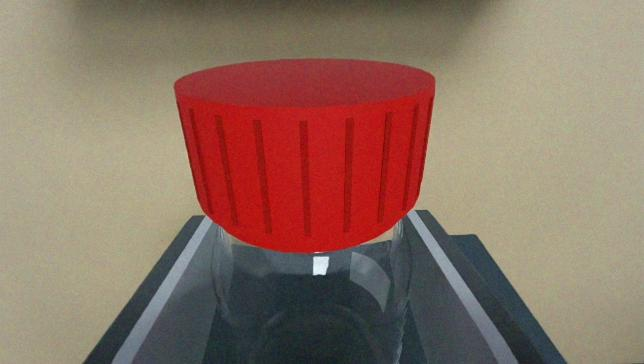

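Now lower in steps.

Call:
move(target={"side": "left", "x": 0.307, "y": 0.378, "z": 1.234, "quat_wxyz": [0.5, 0.5, -0.5, -0.5]}, min_time_s=0.6)

Call:
move(target={"side": "left", "x": 0.307, "y": 0.378, "z": 1.2305, "quat_wxyz": [0.5, 0.5, -0.5, -0.5]}, min_time_s=0.6)

Call:
move(target={"side": "left", "x": 0.307, "y": 0.378, "z": 1.228, "quat_wxyz": [0.5, 0.5, -0.5, -0.5]}, min_time_s=0.6, cameras=["left_wrist_camera"])

Scene clock: 118.60 s.
Joint torques (N m): left_arm=[-14.4 15.12 10.81 -0.79 -1.45 1.14 0.6] | right_arm=[-1.29 -10.92 -8.27 -4.92 0.4 -0.04 0.01]
External joint torques (N m): left_arm=[-0.41 0 -1.14 0.81 -0.46 0.21 0.59] | right_arm=[0.76 -0.8 0.7 0.21 -0.14 0.09 0.01]
Wrist force (N): left_arm=[0.8 -6.5 1.0] | right_arm=[3.5 4.8 0.3]
Wrist torque (N m): left_arm=[0.13 0.09 -0.10] | right_arm=[-0.32 0.10 -0.39]
Wrist force, peak (N): left_arm=[1.1 -7.1 1.0] | right_arm=[3.2 5.6 1.0]
move: done
base_odometry: x=+3.416 y=+0.494 heading=+0.195
lidar_m: 0.41 0.43 0.60 1.32 2.13 3.11 5.43 3.05 2.42 1.55 0.58 0.43
base_status: not commanded
joint_positions: torso_squat_rad=+0.250 torso_shift_rad=+0.000 torso_pitch_rad=+0.000 torso_yaw_rad=+0.000 left_shoulder_pitch_rad=-0.404 left_shoulder_roll_rad=+1.422 left_shoulder_yaw_rad=-0.702 left_elbow_rad=-1.894 left_forearm_roll_rad=-0.611 left_wrist_pitch_rad=+0.614 left_hand_roll_rad=+0.473 left_gripper_m=+0.055 right_shoulder_pitch_rad=+0.711 right_shoulder_roll_rad=-1.016 right_shoulder_yaw_rad=-0.339 right_elbow_rad=-2.385 right_forearm_roll_rad=+0.451 right_wrist_pitch_rad=+0.299 right_hand_roll_rad=+0.062 right_gripper_m=+0.100 head_pan_rad=+0.000 head_tilt_rad=+0.350
joint_status: all done
wheel_motors_off: 0
motor_effort: left_wheel=+2(2) right_wheel=-4(4)
contact_limits: left_gripper_m 350 mA; right_gripper_m 350 mA
chest: x=-0.2280 y=-0.0002 z=+1.2682 quat_wxyz=(+1.000, +0.000, +0.000, +0.000) (m; base frame)
left_hand: x=+0.3069 y=+0.3779 z=+1.2344 quat_wxyz=(+0.500, +0.500, -0.500, -0.500) (m; base frame)
left_hand_status: reached (checked arc, planned for 0.6 s): 0 mm and 0.0 deg off.
right_hand: x=+0.1402 y=-0.3996 z=+1.2307 quat_wxyz=(+0.500, -0.500, -0.500, +0.500) (m; base frame)
pictures: none

Scene clock: 119.53 s.
Joint torques (N m): left_arm=[-14.74 15.37 11.33 -0.85 -1.36 0.92 0.46] | right_arm=[-1.74 -11.66 -8.6 -4.78 0.48 0.03 0.19]
External joint torques (N m): left_arm=[-0.74 0.26 -0.6 0.84 -0.38 -0.01 0.45] | right_arm=[0.31 -1.54 0.37 0.35 -0.06 0.15 0.2]
Wrist force (N): left_arm=[1.1 -6.9 1.0] | right_arm=[2.4 4.4 0.9]
Wrist torque (N m): left_arm=[0.19 0.14 -0.11] | right_arm=[-0.25 -0.06 -0.35]
Wrist force, peak (N): left_arm=[1.1 -7.0 1.1] | right_arm=[3.6 5.4 0.0]
move: done
base_odometry: x=+3.416 y=+0.494 heading=+0.195
lidar_m: 0.41 0.43 0.59 1.32 2.13 3.10 5.43 3.05 2.42 1.54 0.58 0.43
base_status: not commanded
joint_positions: torso_squat_rad=+0.250 torso_shift_rad=+0.000 torso_pitch_rad=+0.000 torso_yaw_rad=+0.000 left_shoulder_pitch_rad=-0.398 left_shoulder_roll_rad=+1.413 left_shoulder_yaw_rad=-0.702 left_elbow_rad=-1.888 left_forearm_roll_rad=-0.625 left_wrist_pitch_rad=+0.613 left_hand_roll_rad=+0.479 left_gripper_m=+0.055 right_shoulder_pitch_rad=+0.711 right_shoulder_roll_rad=-1.016 right_shoulder_yaw_rad=-0.339 right_elbow_rad=-2.385 right_forearm_roll_rad=+0.451 right_wrist_pitch_rad=+0.299 right_hand_roll_rad=+0.062 right_gripper_m=+0.100 head_pan_rad=+0.000 head_tilt_rad=+0.350
joint_status: all done
wheel_motors_off: 0
motor_effort: left_wheel=+2(3) right_wheel=-3(4)
contact_limits: left_gripper_m 350 mA; right_gripper_m 350 mA
chest: x=-0.2280 y=-0.0002 z=+1.2682 quat_wxyz=(+1.000, +0.000, +0.000, +0.000) (m; base frame)
left_hand: x=+0.3070 y=+0.3780 z=+1.2308 quat_wxyz=(+0.500, +0.500, -0.500, -0.500) (m; base frame)
left_hand_status: reached (checked arc, planned for 0.6 s): 0 mm and 0.0 deg off.
right_hand: x=+0.1402 y=-0.3996 z=+1.2307 quat_wxyz=(+0.500, -0.500, -0.500, +0.500) (m; base frame)
pictures: none

Scene clock: 120.47 s.
Joint torques (N m): left_arm=[-13.75 14.73 11.55 -0.79 -1.36 0.89 0.6] | right_arm=[-1.39 -11.3 -8.32 -4.75 0.52 0.02 0.15]
External joint torques (N m): left_arm=[0.25 -0.38 -0.36 0.96 -0.38 -0.05 0.59] | right_arm=[0.66 -1.19 0.65 0.38 -0.02 0.15 0.16]
Wrist force (N): left_arm=[1.2 -6.6 0.9] | right_arm=[3.4 4.7 0.0]
Wrist torque (N m): left_arm=[0.16 0.14 -0.09] | right_arm=[-0.28 0.08 -0.34]
Wrist force, peak (N): left_arm=[1.1 -7.0 1.0] | right_arm=[3.5 5.3 0.0]
move: done
base_odometry: x=+3.416 y=+0.494 heading=+0.195
lidar_m: 0.41 0.43 0.59 1.32 2.13 3.11 5.43 3.04 2.43 1.55 0.58 0.43
base_status: not commanded
joint_positions: torso_squat_rad=+0.250 torso_shift_rad=+0.000 torso_pitch_rad=+0.000 torso_yaw_rad=+0.000 left_shoulder_pitch_rad=-0.394 left_shoulder_roll_rad=+1.407 left_shoulder_yaw_rad=-0.702 left_elbow_rad=-1.884 left_forearm_roll_rad=-0.636 left_wrist_pitch_rad=+0.612 left_hand_roll_rad=+0.482 left_gripper_m=+0.055 right_shoulder_pitch_rad=+0.711 right_shoulder_roll_rad=-1.016 right_shoulder_yaw_rad=-0.339 right_elbow_rad=-2.385 right_forearm_roll_rad=+0.451 right_wrist_pitch_rad=+0.299 right_hand_roll_rad=+0.062 right_gripper_m=+0.100 head_pan_rad=+0.000 head_tilt_rad=+0.350
joint_status: all done
wheel_motors_off: 0
motor_effort: left_wheel=+2(2) right_wheel=-3(4)
contact_limits: left_gripper_m 350 mA; right_gripper_m 350 mA
chest: x=-0.2280 y=-0.0002 z=+1.2682 quat_wxyz=(+1.000, +0.000, +0.000, +0.000) (m; base frame)
left_hand: x=+0.3070 y=+0.3780 z=+1.2283 quat_wxyz=(+0.500, +0.500, -0.500, -0.500) (m; base frame)
left_hand_status: reached (checked arc, planned for 0.6 s): 0 mm and 0.0 deg off.
right_hand: x=+0.1402 y=-0.3996 z=+1.2307 quat_wxyz=(+0.500, -0.500, -0.500, +0.500) (m; base frame)
pictures: left_wrist_camera
camera_calibration:
left_wrist_camera: T_world_to_cam=[[-0.0359399, -0.99934, -0.00535276, 0.394269], [-0.466605, 0.0215169, -0.884204, 1.24849], [0.883735, -0.0292806, -0.46707, 0.387767], [0, 0, 0, 1]] pos_world=[0.254037, 0.378499, 1.28714]

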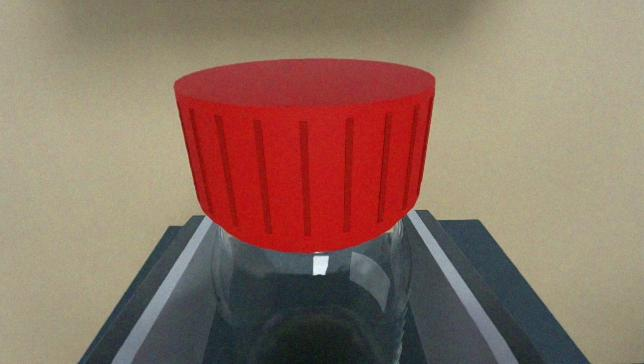

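Call:
move(target={"side": "left", "x": 0.307, "y": 0.378, "z": 1.2255, "quat_wxyz": [0.5, 0.5, -0.5, -0.5]}, min_time_s=0.6)

Scene clock: 121.63 s.
Joint torques (N m): left_arm=[-14.37 15.28 11.21 -0.77 -1.38 0.9 0.62] | right_arm=[-1.69 -11.02 -8.32 -4.74 0.46 0.06 0.1]
External joint torques (N m): left_arm=[-0.37 0.17 -0.69 1.04 -0.4 -0.04 0.6] | right_arm=[0.36 -0.9 0.65 0.38 -0.07 0.18 0.1]
Wrist force (N): left_arm=[1.0 -7.0 1.0] | right_arm=[2.4 4.0 0.6]
Wrist torque (N m): left_arm=[0.19 0.12 -0.09] | right_arm=[-0.19 -0.10 -0.34]
Wrist force, peak (N): left_arm=[0.9 -7.0 1.1] | right_arm=[3.4 5.3 0.8]
move: done
base_odometry: x=+3.416 y=+0.494 heading=+0.195
lidar_m: 0.40 0.43 0.59 1.32 2.13 3.10 5.43 3.05 2.43 1.55 0.58 0.42
base_status: not commanded
joint_positions: torso_squat_rad=+0.250 torso_shift_rad=+0.000 torso_pitch_rad=+0.000 torso_yaw_rad=+0.000 left_shoulder_pitch_rad=-0.390 left_shoulder_roll_rad=+1.401 left_shoulder_yaw_rad=-0.702 left_elbow_rad=-1.879 left_forearm_roll_rad=-0.645 left_wrist_pitch_rad=+0.612 left_hand_roll_rad=+0.486 left_gripper_m=+0.055 right_shoulder_pitch_rad=+0.711 right_shoulder_roll_rad=-1.016 right_shoulder_yaw_rad=-0.339 right_elbow_rad=-2.385 right_forearm_roll_rad=+0.451 right_wrist_pitch_rad=+0.299 right_hand_roll_rad=+0.062 right_gripper_m=+0.100 head_pan_rad=+0.000 head_tilt_rad=+0.350
joint_status: all done
wheel_motors_off: 0
motor_effort: left_wheel=+2(2) right_wheel=-3(5)
contact_limits: left_gripper_m 350 mA; right_gripper_m 350 mA
chest: x=-0.2280 y=-0.0002 z=+1.2682 quat_wxyz=(+1.000, +0.000, +0.000, +0.000) (m; base frame)
left_hand: x=+0.3070 y=+0.3780 z=+1.2258 quat_wxyz=(+0.500, +0.500, -0.500, -0.500) (m; base frame)
left_hand_status: reached (checked arc, planned for 0.6 s): 0 mm and 0.0 deg off.
right_hand: x=+0.1402 y=-0.3996 z=+1.2307 quat_wxyz=(+0.500, -0.500, -0.500, +0.500) (m; base frame)
pictures: none

Call:
move(target={"side": "left", "x": 0.307, "y": 0.378, "z": 1.2235, "quat_wxyz": [0.5, 0.5, -0.5, -0.5]}, min_time_s=0.6, cameras=["left_wrist_camera"])

Scene clock: 122.83 s.
Joint torques (N m): left_arm=[-11.18 13.23 10.56 -0.94 -0.63 -0.14 0.66] | right_arm=[-1.57 -11.21 -8.31 -4.98 0.63 -0.02 0.21]
External joint torques (N m): left_arm=[2.83 -1.88 -1.32 0.91 0.34 -1.09 0.64] | right_arm=[0.48 -1.09 0.66 0.15 0.09 0.11 0.22]
Wrist force (N): left_arm=[0.0 0.5 4.2] | right_arm=[3.3 4.6 1.1]
Wrist torque (N m): left_arm=[0.28 0.15 -0.08] | right_arm=[-0.28 0.08 -0.35]
Wrist force, peak (N): left_arm=[1.0 -6.9 1.0] | right_arm=[3.6 5.3 0.3]
move: done
base_odometry: x=+3.416 y=+0.494 heading=+0.195
lidar_m: 0.41 0.43 0.59 1.31 2.13 3.11 5.42 3.05 2.41 1.55 0.58 0.42
base_status: not commanded
joint_positions: torso_squat_rad=+0.250 torso_shift_rad=+0.000 torso_pitch_rad=+0.000 torso_yaw_rad=+0.000 left_shoulder_pitch_rad=-0.388 left_shoulder_roll_rad=+1.396 left_shoulder_yaw_rad=-0.702 left_elbow_rad=-1.876 left_forearm_roll_rad=-0.653 left_wrist_pitch_rad=+0.612 left_hand_roll_rad=+0.489 left_gripper_m=+0.055 right_shoulder_pitch_rad=+0.711 right_shoulder_roll_rad=-1.016 right_shoulder_yaw_rad=-0.339 right_elbow_rad=-2.385 right_forearm_roll_rad=+0.451 right_wrist_pitch_rad=+0.299 right_hand_roll_rad=+0.062 right_gripper_m=+0.100 head_pan_rad=+0.000 head_tilt_rad=+0.350
joint_status: all done
wheel_motors_off: 0
motor_effort: left_wheel=+2(2) right_wheel=-4(4)
contact_limits: left_gripper_m 350 mA; right_gripper_m 350 mA
chest: x=-0.2280 y=-0.0002 z=+1.2682 quat_wxyz=(+1.000, +0.000, +0.000, +0.000) (m; base frame)
left_hand: x=+0.3071 y=+0.3780 z=+1.2245 quat_wxyz=(+0.499, +0.501, -0.500, -0.500) (m; base frame)
left_hand_status: reached (checked arc, planned for 0.6 s): 1 mm and 0.1 deg off.
right_hand: x=+0.1402 y=-0.3996 z=+1.2307 quat_wxyz=(+0.500, -0.500, -0.500, +0.500) (m; base frame)
pictures: left_wrist_camera
camera_calibration:
left_wrist_camera: T_world_to_cam=[[-0.0358969, -0.999338, -0.00597925, 0.395047], [-0.465482, 0.0220143, -0.884783, 1.24536], [0.884329, -0.0289777, -0.465964, 0.384168], [0, 0, 0, 1]] pos_world=[0.254143, 0.378501, 1.28324]

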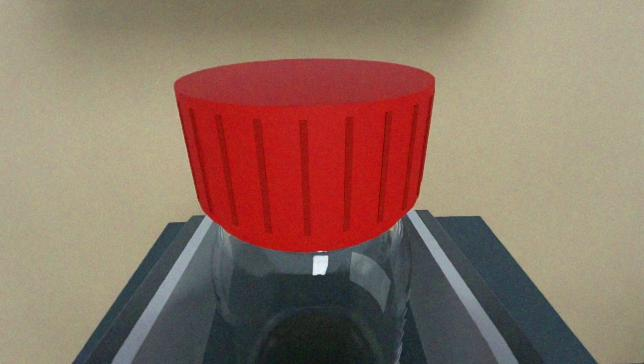

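Call:
move(target={"side": "left", "x": 0.307, "y": 0.378, "z": 1.2242, "quat_wxyz": [0.5, 0.5, -0.5, -0.5]}, min_time_s=0.5)

Call:
move(joints={"left_gripper_m": 0.08}, cameras=["left_wrist_camera"])

Scene clock: 124.17 s.
Joint torques (N m): left_arm=[-14.08 15.55 11.21 -1.73 -0.72 0.35 0.28] | right_arm=[-1.25 -11.11 -8.91 -4.84 0.77 -0.12 0.2]
External joint torques (N m): left_arm=[-0.08 0.44 -0.68 0.12 0.26 -0.6 0.27] | right_arm=[0.8 -0.99 0.06 0.29 0.23 0 0.21]
Wrist force (N): left_arm=[0.1 -1.8 3.6] | right_arm=[2.9 4.2 0.9]
Wrist torque (N m): left_arm=[0.26 0.11 -0.11] | right_arm=[-0.20 -0.02 -0.37]
Wrist force, peak (N): left_arm=[0.2 -1.7 3.9] | right_arm=[3.1 5.5 0.5]
move: done
base_odometry: x=+3.416 y=+0.494 heading=+0.195
lidar_m: 0.41 0.43 0.60 1.32 2.14 3.10 5.43 3.04 2.42 1.54 0.58 0.43
base_status: not commanded
joint_positions: torso_squat_rad=+0.250 torso_shift_rad=+0.000 torso_pitch_rad=+0.000 torso_yaw_rad=+0.000 left_shoulder_pitch_rad=-0.388 left_shoulder_roll_rad=+1.396 left_shoulder_yaw_rad=-0.702 left_elbow_rad=-1.876 left_forearm_roll_rad=-0.654 left_wrist_pitch_rad=+0.612 left_hand_roll_rad=+0.489 left_gripper_m=+0.055 right_shoulder_pitch_rad=+0.711 right_shoulder_roll_rad=-1.016 right_shoulder_yaw_rad=-0.339 right_elbow_rad=-2.385 right_forearm_roll_rad=+0.451 right_wrist_pitch_rad=+0.299 right_hand_roll_rad=+0.062 right_gripper_m=+0.100 head_pan_rad=+0.000 head_tilt_rad=+0.350
joint_status: all done
wheel_motors_off: 0
motor_effort: left_wheel=+2(3) right_wheel=-3(4)
contact_limits: left_gripper_m 350 mA; right_gripper_m 350 mA
chest: x=-0.2280 y=-0.0002 z=+1.2682 quat_wxyz=(+1.000, +0.000, +0.000, +0.000) (m; base frame)
left_hand: x=+0.3072 y=+0.3781 z=+1.2248 quat_wxyz=(+0.499, +0.501, -0.500, -0.500) (m; base frame)
left_hand_status: reached (checked arc, planned for 0.5 s): 1 mm and 0.1 deg off.
right_hand: x=+0.1402 y=-0.3996 z=+1.2307 quat_wxyz=(+0.500, -0.500, -0.500, +0.500) (m; base frame)
pictures: none

Scene clock: 124.93 s.
Joint torques (N m): left_arm=[-14 15.93 11.35 -1.91 -0.85 0.7 0.28] | right_arm=[-1.51 -11.21 -8.61 -4.66 0.52 -0.08 0.25]
External joint torques (N m): left_arm=[0 0.82 -0.54 -0.06 0.12 -0.26 0.26] | right_arm=[0.54 -1.09 0.36 0.47 -0.02 0.05 0.25]
Wrist force (N): left_arm=[0.8 -5.4 1.0] | right_arm=[3.1 4.4 0.1]
Wrist torque (N m): left_arm=[0.23 0.10 -0.10] | right_arm=[-0.23 -0.03 -0.36]
Wrist force, peak (N): left_arm=[0.9 -5.8 0.8] | right_arm=[3.0 5.6 0.3]
move: done
base_odometry: x=+3.416 y=+0.494 heading=+0.195
lidar_m: 0.41 0.43 0.60 1.31 2.13 3.11 5.43 3.05 2.42 1.54 0.58 0.43
base_status: not commanded
joint_positions: torso_squat_rad=+0.250 torso_shift_rad=+0.000 torso_pitch_rad=+0.000 torso_yaw_rad=+0.000 left_shoulder_pitch_rad=-0.388 left_shoulder_roll_rad=+1.396 left_shoulder_yaw_rad=-0.702 left_elbow_rad=-1.876 left_forearm_roll_rad=-0.654 left_wrist_pitch_rad=+0.612 left_hand_roll_rad=+0.489 left_gripper_m=+0.080 right_shoulder_pitch_rad=+0.711 right_shoulder_roll_rad=-1.016 right_shoulder_yaw_rad=-0.339 right_elbow_rad=-2.385 right_forearm_roll_rad=+0.451 right_wrist_pitch_rad=+0.299 right_hand_roll_rad=+0.062 right_gripper_m=+0.100 head_pan_rad=+0.000 head_tilt_rad=+0.350
joint_status: all done
wheel_motors_off: 0
motor_effort: left_wheel=+2(2) right_wheel=-4(4)
contact_limits: left_gripper_m 350 mA; right_gripper_m 350 mA
chest: x=-0.2280 y=-0.0002 z=+1.2682 quat_wxyz=(+1.000, +0.000, +0.000, +0.000) (m; base frame)
left_hand: x=+0.3072 y=+0.3780 z=+1.2248 quat_wxyz=(+0.499, +0.501, -0.500, -0.500) (m; base frame)
right_hand: x=+0.1402 y=-0.3996 z=+1.2307 quat_wxyz=(+0.500, -0.500, -0.500, +0.500) (m; base frame)
pictures: left_wrist_camera
camera_calibration:
left_wrist_camera: T_world_to_cam=[[-0.0358954, -0.999336, -0.00622336, 0.395361], [-0.464961, 0.0222127, -0.885052, 1.24568], [0.884603, -0.0288757, -0.46545, 0.383491], [0, 0, 0, 1]] pos_world=[0.254145, 0.378502, 1.28344]

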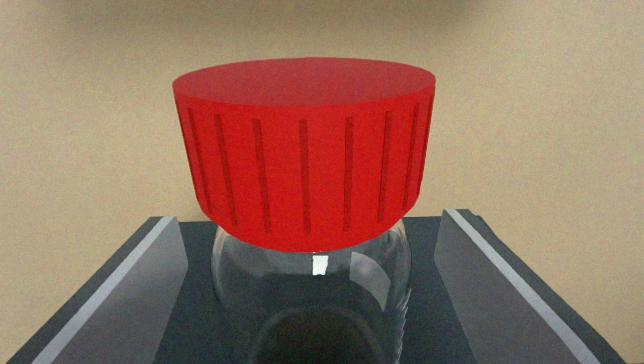

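Call:
move(target={"side": "left", "x": 0.305, "y": 0.378, "z": 1.2315, "quat_wxyz": [0.5, 0.5, -0.5, -0.5]}, min_time_s=0.5)

Call:
move(target={"side": "left", "x": 0.272, "y": 0.378, "z": 1.233, "quat_wxyz": [0.5, 0.5, -0.5, -0.5]}, min_time_s=0.6)

Call:
move(target={"side": "left", "x": 0.235, "y": 0.378, "z": 1.238, "quat_wxyz": [0.5, 0.5, -0.5, -0.5]}, min_time_s=0.6, cameras=["left_wrist_camera"])

Scene clock: 126.47 s.
Joint torques (N m): left_arm=[-15.08 17.11 12.7 -2.78 -0.84 1.09 -0.02] | right_arm=[-1.62 -11.53 -8.4 -4.72 0.41 0.15 0.17]
External joint torques (N m): left_arm=[-1.19 1.98 0.79 -1.1 0.14 0.15 -0.03] | right_arm=[0.43 -1.41 0.57 0.41 -0.13 0.27 0.17]
Wrist force (N): left_arm=[0.7 -5.4 1.3] | right_arm=[3.3 4.8 -0.4]
Wrist torque (N m): left_arm=[0.21 0.09 0.01] | right_arm=[-0.28 0.00 -0.33]
Wrist force, peak (N): left_arm=[0.9 -5.6 1.1] | right_arm=[3.4 5.2 0.3]
move: done
base_odometry: x=+3.416 y=+0.494 heading=+0.195
lidar_m: 0.41 0.43 0.59 1.31 2.13 3.10 5.43 3.05 2.42 1.55 0.58 0.43
base_status: not commanded
joint_positions: torso_squat_rad=+0.250 torso_shift_rad=+0.000 torso_pitch_rad=+0.000 torso_yaw_rad=+0.000 left_shoulder_pitch_rad=-0.391 left_shoulder_roll_rad=+1.419 left_shoulder_yaw_rad=-0.699 left_elbow_rad=-1.896 left_forearm_roll_rad=-0.628 left_wrist_pitch_rad=+0.616 left_hand_roll_rad=+0.483 left_gripper_m=+0.080 right_shoulder_pitch_rad=+0.711 right_shoulder_roll_rad=-1.016 right_shoulder_yaw_rad=-0.339 right_elbow_rad=-2.385 right_forearm_roll_rad=+0.451 right_wrist_pitch_rad=+0.299 right_hand_roll_rad=+0.062 right_gripper_m=+0.100 head_pan_rad=+0.000 head_tilt_rad=+0.350
joint_status: all done
wheel_motors_off: 0
motor_effort: left_wheel=+2(3) right_wheel=-3(4)
contact_limits: left_gripper_m 350 mA; right_gripper_m 350 mA
chest: x=-0.2280 y=-0.0002 z=+1.2682 quat_wxyz=(+1.000, +0.000, +0.000, +0.000) (m; base frame)
left_hand: x=+0.3051 y=+0.3780 z=+1.2312 quat_wxyz=(+0.500, +0.500, -0.500, -0.500) (m; base frame)
left_hand_status: reached (checked arc, planned for 0.5 s): 0 mm and 0.0 deg off.
right_hand: x=+0.1402 y=-0.3996 z=+1.2307 quat_wxyz=(+0.500, -0.500, -0.500, +0.500) (m; base frame)
pictures: none

Scene clock: 127.50 s.
Joint torques (N m): left_arm=[-12.52 16.79 12.54 -2.05 -1.12 1.09 0.44] | right_arm=[-1.36 -11.91 -8.31 -4.76 0.52 -0.05 0.11]
External joint torques (N m): left_arm=[-0.31 1.66 1.1 -0.66 -0.06 0.01 0.43] | right_arm=[0.69 -1.79 0.66 0.37 -0.02 0.08 0.12]
Wrist force (N): left_arm=[1.0 -5.1 0.9] | right_arm=[3.4 4.5 0.0]
Wrist torque (N m): left_arm=[0.18 0.14 -0.10] | right_arm=[-0.28 0.07 -0.34]
Wrist force, peak (N): left_arm=[1.5 -5.8 0.8] | right_arm=[3.5 5.2 1.7]
move: done
base_odometry: x=+3.416 y=+0.494 heading=+0.195
lidar_m: 0.41 0.43 0.60 1.31 2.13 3.10 5.43 3.05 2.43 1.55 0.58 0.42
base_status: not commanded
joint_positions: torso_squat_rad=+0.250 torso_shift_rad=+0.000 torso_pitch_rad=+0.000 torso_yaw_rad=+0.000 left_shoulder_pitch_rad=-0.283 left_shoulder_roll_rad=+1.523 left_shoulder_yaw_rad=-0.676 left_elbow_rad=-2.032 left_forearm_roll_rad=-0.671 left_wrist_pitch_rad=+0.696 left_hand_roll_rad=+0.562 left_gripper_m=+0.080 right_shoulder_pitch_rad=+0.711 right_shoulder_roll_rad=-1.016 right_shoulder_yaw_rad=-0.339 right_elbow_rad=-2.385 right_forearm_roll_rad=+0.451 right_wrist_pitch_rad=+0.299 right_hand_roll_rad=+0.062 right_gripper_m=+0.100 head_pan_rad=+0.000 head_tilt_rad=+0.350
joint_status: all done
wheel_motors_off: 0
motor_effort: left_wheel=+2(2) right_wheel=-3(4)
contact_limits: left_gripper_m 350 mA; right_gripper_m 350 mA
chest: x=-0.2280 y=-0.0002 z=+1.2682 quat_wxyz=(+1.000, +0.000, +0.000, +0.000) (m; base frame)
left_hand: x=+0.2725 y=+0.3777 z=+1.2330 quat_wxyz=(+0.500, +0.500, -0.500, -0.500) (m; base frame)
left_hand_status: reached (checked arc, planned for 0.6 s): 1 mm and 0.1 deg off.
right_hand: x=+0.1402 y=-0.3996 z=+1.2307 quat_wxyz=(+0.500, -0.500, -0.500, +0.500) (m; base frame)
pictures: none

Scene clock: 128.53 s.
Joint torques (N m): left_arm=[-10.71 16.4 11.67 -1.52 -1.25 1.1 0.33] | right_arm=[-0.88 -11.31 -8.9 -4.78 0.42 -0.05 0.25]
External joint torques (N m): left_arm=[-0.31 1.45 1.14 -0.56 -0.15 -0.18 0.32] | right_arm=[1.17 -1.19 0.07 0.34 -0.12 0.07 0.26]
Wrist force (N): left_arm=[0.7 -4.9 1.2] | right_arm=[2.7 4.8 0.5]
Wrist torque (N m): left_arm=[0.16 0.10 -0.08] | right_arm=[-0.28 -0.07 -0.32]
Wrist force, peak (N): left_arm=[1.2 -5.6 1.5] | right_arm=[3.6 5.1 0.5]
move: done
base_odometry: x=+3.416 y=+0.494 heading=+0.195
lidar_m: 0.41 0.43 0.59 1.31 2.13 3.10 5.43 3.05 2.42 1.55 0.58 0.43
base_status: not commanded
joint_positions: torso_squat_rad=+0.250 torso_shift_rad=+0.000 torso_pitch_rad=+0.000 torso_yaw_rad=+0.000 left_shoulder_pitch_rad=-0.155 left_shoulder_roll_rad=+1.666 left_shoulder_yaw_rad=-0.656 left_elbow_rad=-2.177 left_forearm_roll_rad=-0.740 left_wrist_pitch_rad=+0.801 left_hand_roll_rad=+0.686 left_gripper_m=+0.080 right_shoulder_pitch_rad=+0.711 right_shoulder_roll_rad=-1.016 right_shoulder_yaw_rad=-0.339 right_elbow_rad=-2.385 right_forearm_roll_rad=+0.451 right_wrist_pitch_rad=+0.299 right_hand_roll_rad=+0.062 right_gripper_m=+0.100 head_pan_rad=+0.000 head_tilt_rad=+0.350
joint_status: all done
wheel_motors_off: 0
motor_effort: left_wheel=+2(2) right_wheel=-3(5)
contact_limits: left_gripper_m 350 mA; right_gripper_m 350 mA
chest: x=-0.2280 y=-0.0002 z=+1.2682 quat_wxyz=(+1.000, +0.000, +0.000, +0.000) (m; base frame)
left_hand: x=+0.2350 y=+0.3780 z=+1.2380 quat_wxyz=(+0.500, +0.500, -0.500, -0.500) (m; base frame)
left_hand_status: reached (checked arc, planned for 0.6 s): 0 mm and 0.0 deg off.
right_hand: x=+0.1402 y=-0.3996 z=+1.2307 quat_wxyz=(+0.500, -0.500, -0.500, +0.500) (m; base frame)
pictures: left_wrist_camera
camera_calibration:
left_wrist_camera: T_world_to_cam=[[-0.0358048, -0.999345, -0.00529903, 0.391744], [-0.466887, 0.0214155, -0.884058, 1.22341], [0.883592, -0.0291795, -0.467348, 0.45619], [0, 0, 0, 1]] pos_world=[0.182135, 0.378599, 1.29684]

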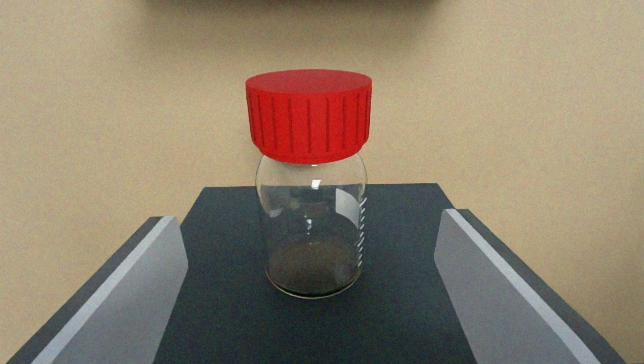

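Call:
move(target={"side": "left", "x": 0.165, "y": 0.385, "z": 1.25, "quat_wxyz": [0.5, 0.5, -0.5, -0.5]}, min_time_s=0.6, cameras=["left_wrist_camera"])

Call:
move(target={"side": "right", "x": 0.15, "y": -0.43, "z": 1.33, "quat_wxyz": [0.5, -0.5, -0.5, 0.5]}, min_time_s=0.6)

Call:
move(target={"side": "right", "x": 0.155, "y": -0.44, "z": 1.44, "quat_wxyz": [0.5, -0.5, -0.5, 0.5]}, min_time_s=0.6, cameras=["right_wrist_camera"])

Scene clock: 130.03 s.
Joint torques (N m): left_arm=[-8.24 14.88 6.03 -0.52 -0.84 1.55 -0.11] | right_arm=[-1.45 -11.7 -8.25 -4.31 0.6 0 0.21]
External joint torques (N m): left_arm=[-0.46 0.91 -1.47 -0.5 0.11 -0.17 -0.13] | right_arm=[0.6 -1.58 0.72 0.82 0.06 0.12 0.22]
Wrist force (N): left_arm=[0.8 -5.3 1.2] | right_arm=[2.8 4.7 0.4]
Wrist torque (N m): left_arm=[0.21 0.11 -0.09] | right_arm=[-0.30 -0.04 -0.34]
Wrist force, peak (N): left_arm=[1.0 -6.0 1.1] | right_arm=[3.6 5.0 0.7]
move: done
base_odometry: x=+3.416 y=+0.494 heading=+0.195
lidar_m: 0.41 0.43 0.60 1.32 2.13 3.11 5.43 3.05 2.42 1.55 0.59 0.42
base_status: not commanded
joint_positions: torso_squat_rad=+0.250 torso_shift_rad=+0.000 torso_pitch_rad=+0.000 torso_yaw_rad=+0.000 left_shoulder_pitch_rad=+0.053 left_shoulder_roll_rad=+2.009 left_shoulder_yaw_rad=-0.724 left_elbow_rad=-2.398 left_forearm_roll_rad=-0.925 left_wrist_pitch_rad=+1.071 left_hand_roll_rad=+1.010 left_gripper_m=+0.080 right_shoulder_pitch_rad=+0.711 right_shoulder_roll_rad=-1.016 right_shoulder_yaw_rad=-0.339 right_elbow_rad=-2.385 right_forearm_roll_rad=+0.451 right_wrist_pitch_rad=+0.299 right_hand_roll_rad=+0.062 right_gripper_m=+0.100 head_pan_rad=+0.000 head_tilt_rad=+0.350
joint_status: all done
wheel_motors_off: 0
motor_effort: left_wheel=+2(3) right_wheel=-3(5)
contact_limits: left_gripper_m 350 mA; right_gripper_m 350 mA
chest: x=-0.2280 y=-0.0002 z=+1.2682 quat_wxyz=(+1.000, +0.000, +0.000, +0.000) (m; base frame)
left_hand: x=+0.1651 y=+0.3850 z=+1.2502 quat_wxyz=(+0.500, +0.500, -0.500, -0.500) (m; base frame)
left_hand_status: reached (checked arc, planned for 0.7 s): 0 mm and 0.0 deg off.
right_hand: x=+0.1402 y=-0.3996 z=+1.2307 quat_wxyz=(+0.500, -0.500, -0.500, +0.500) (m; base frame)
pictures: left_wrist_camera
camera_calibration:
left_wrist_camera: T_world_to_cam=[[-0.0360271, -0.999337, -0.00531417, 0.396239], [-0.466405, 0.0215169, -0.884309, 1.20161], [0.883837, -0.0293806, -0.466871, 0.523368], [0, 0, 0, 1]] pos_world=[0.112138, 0.385498, 1.30904]

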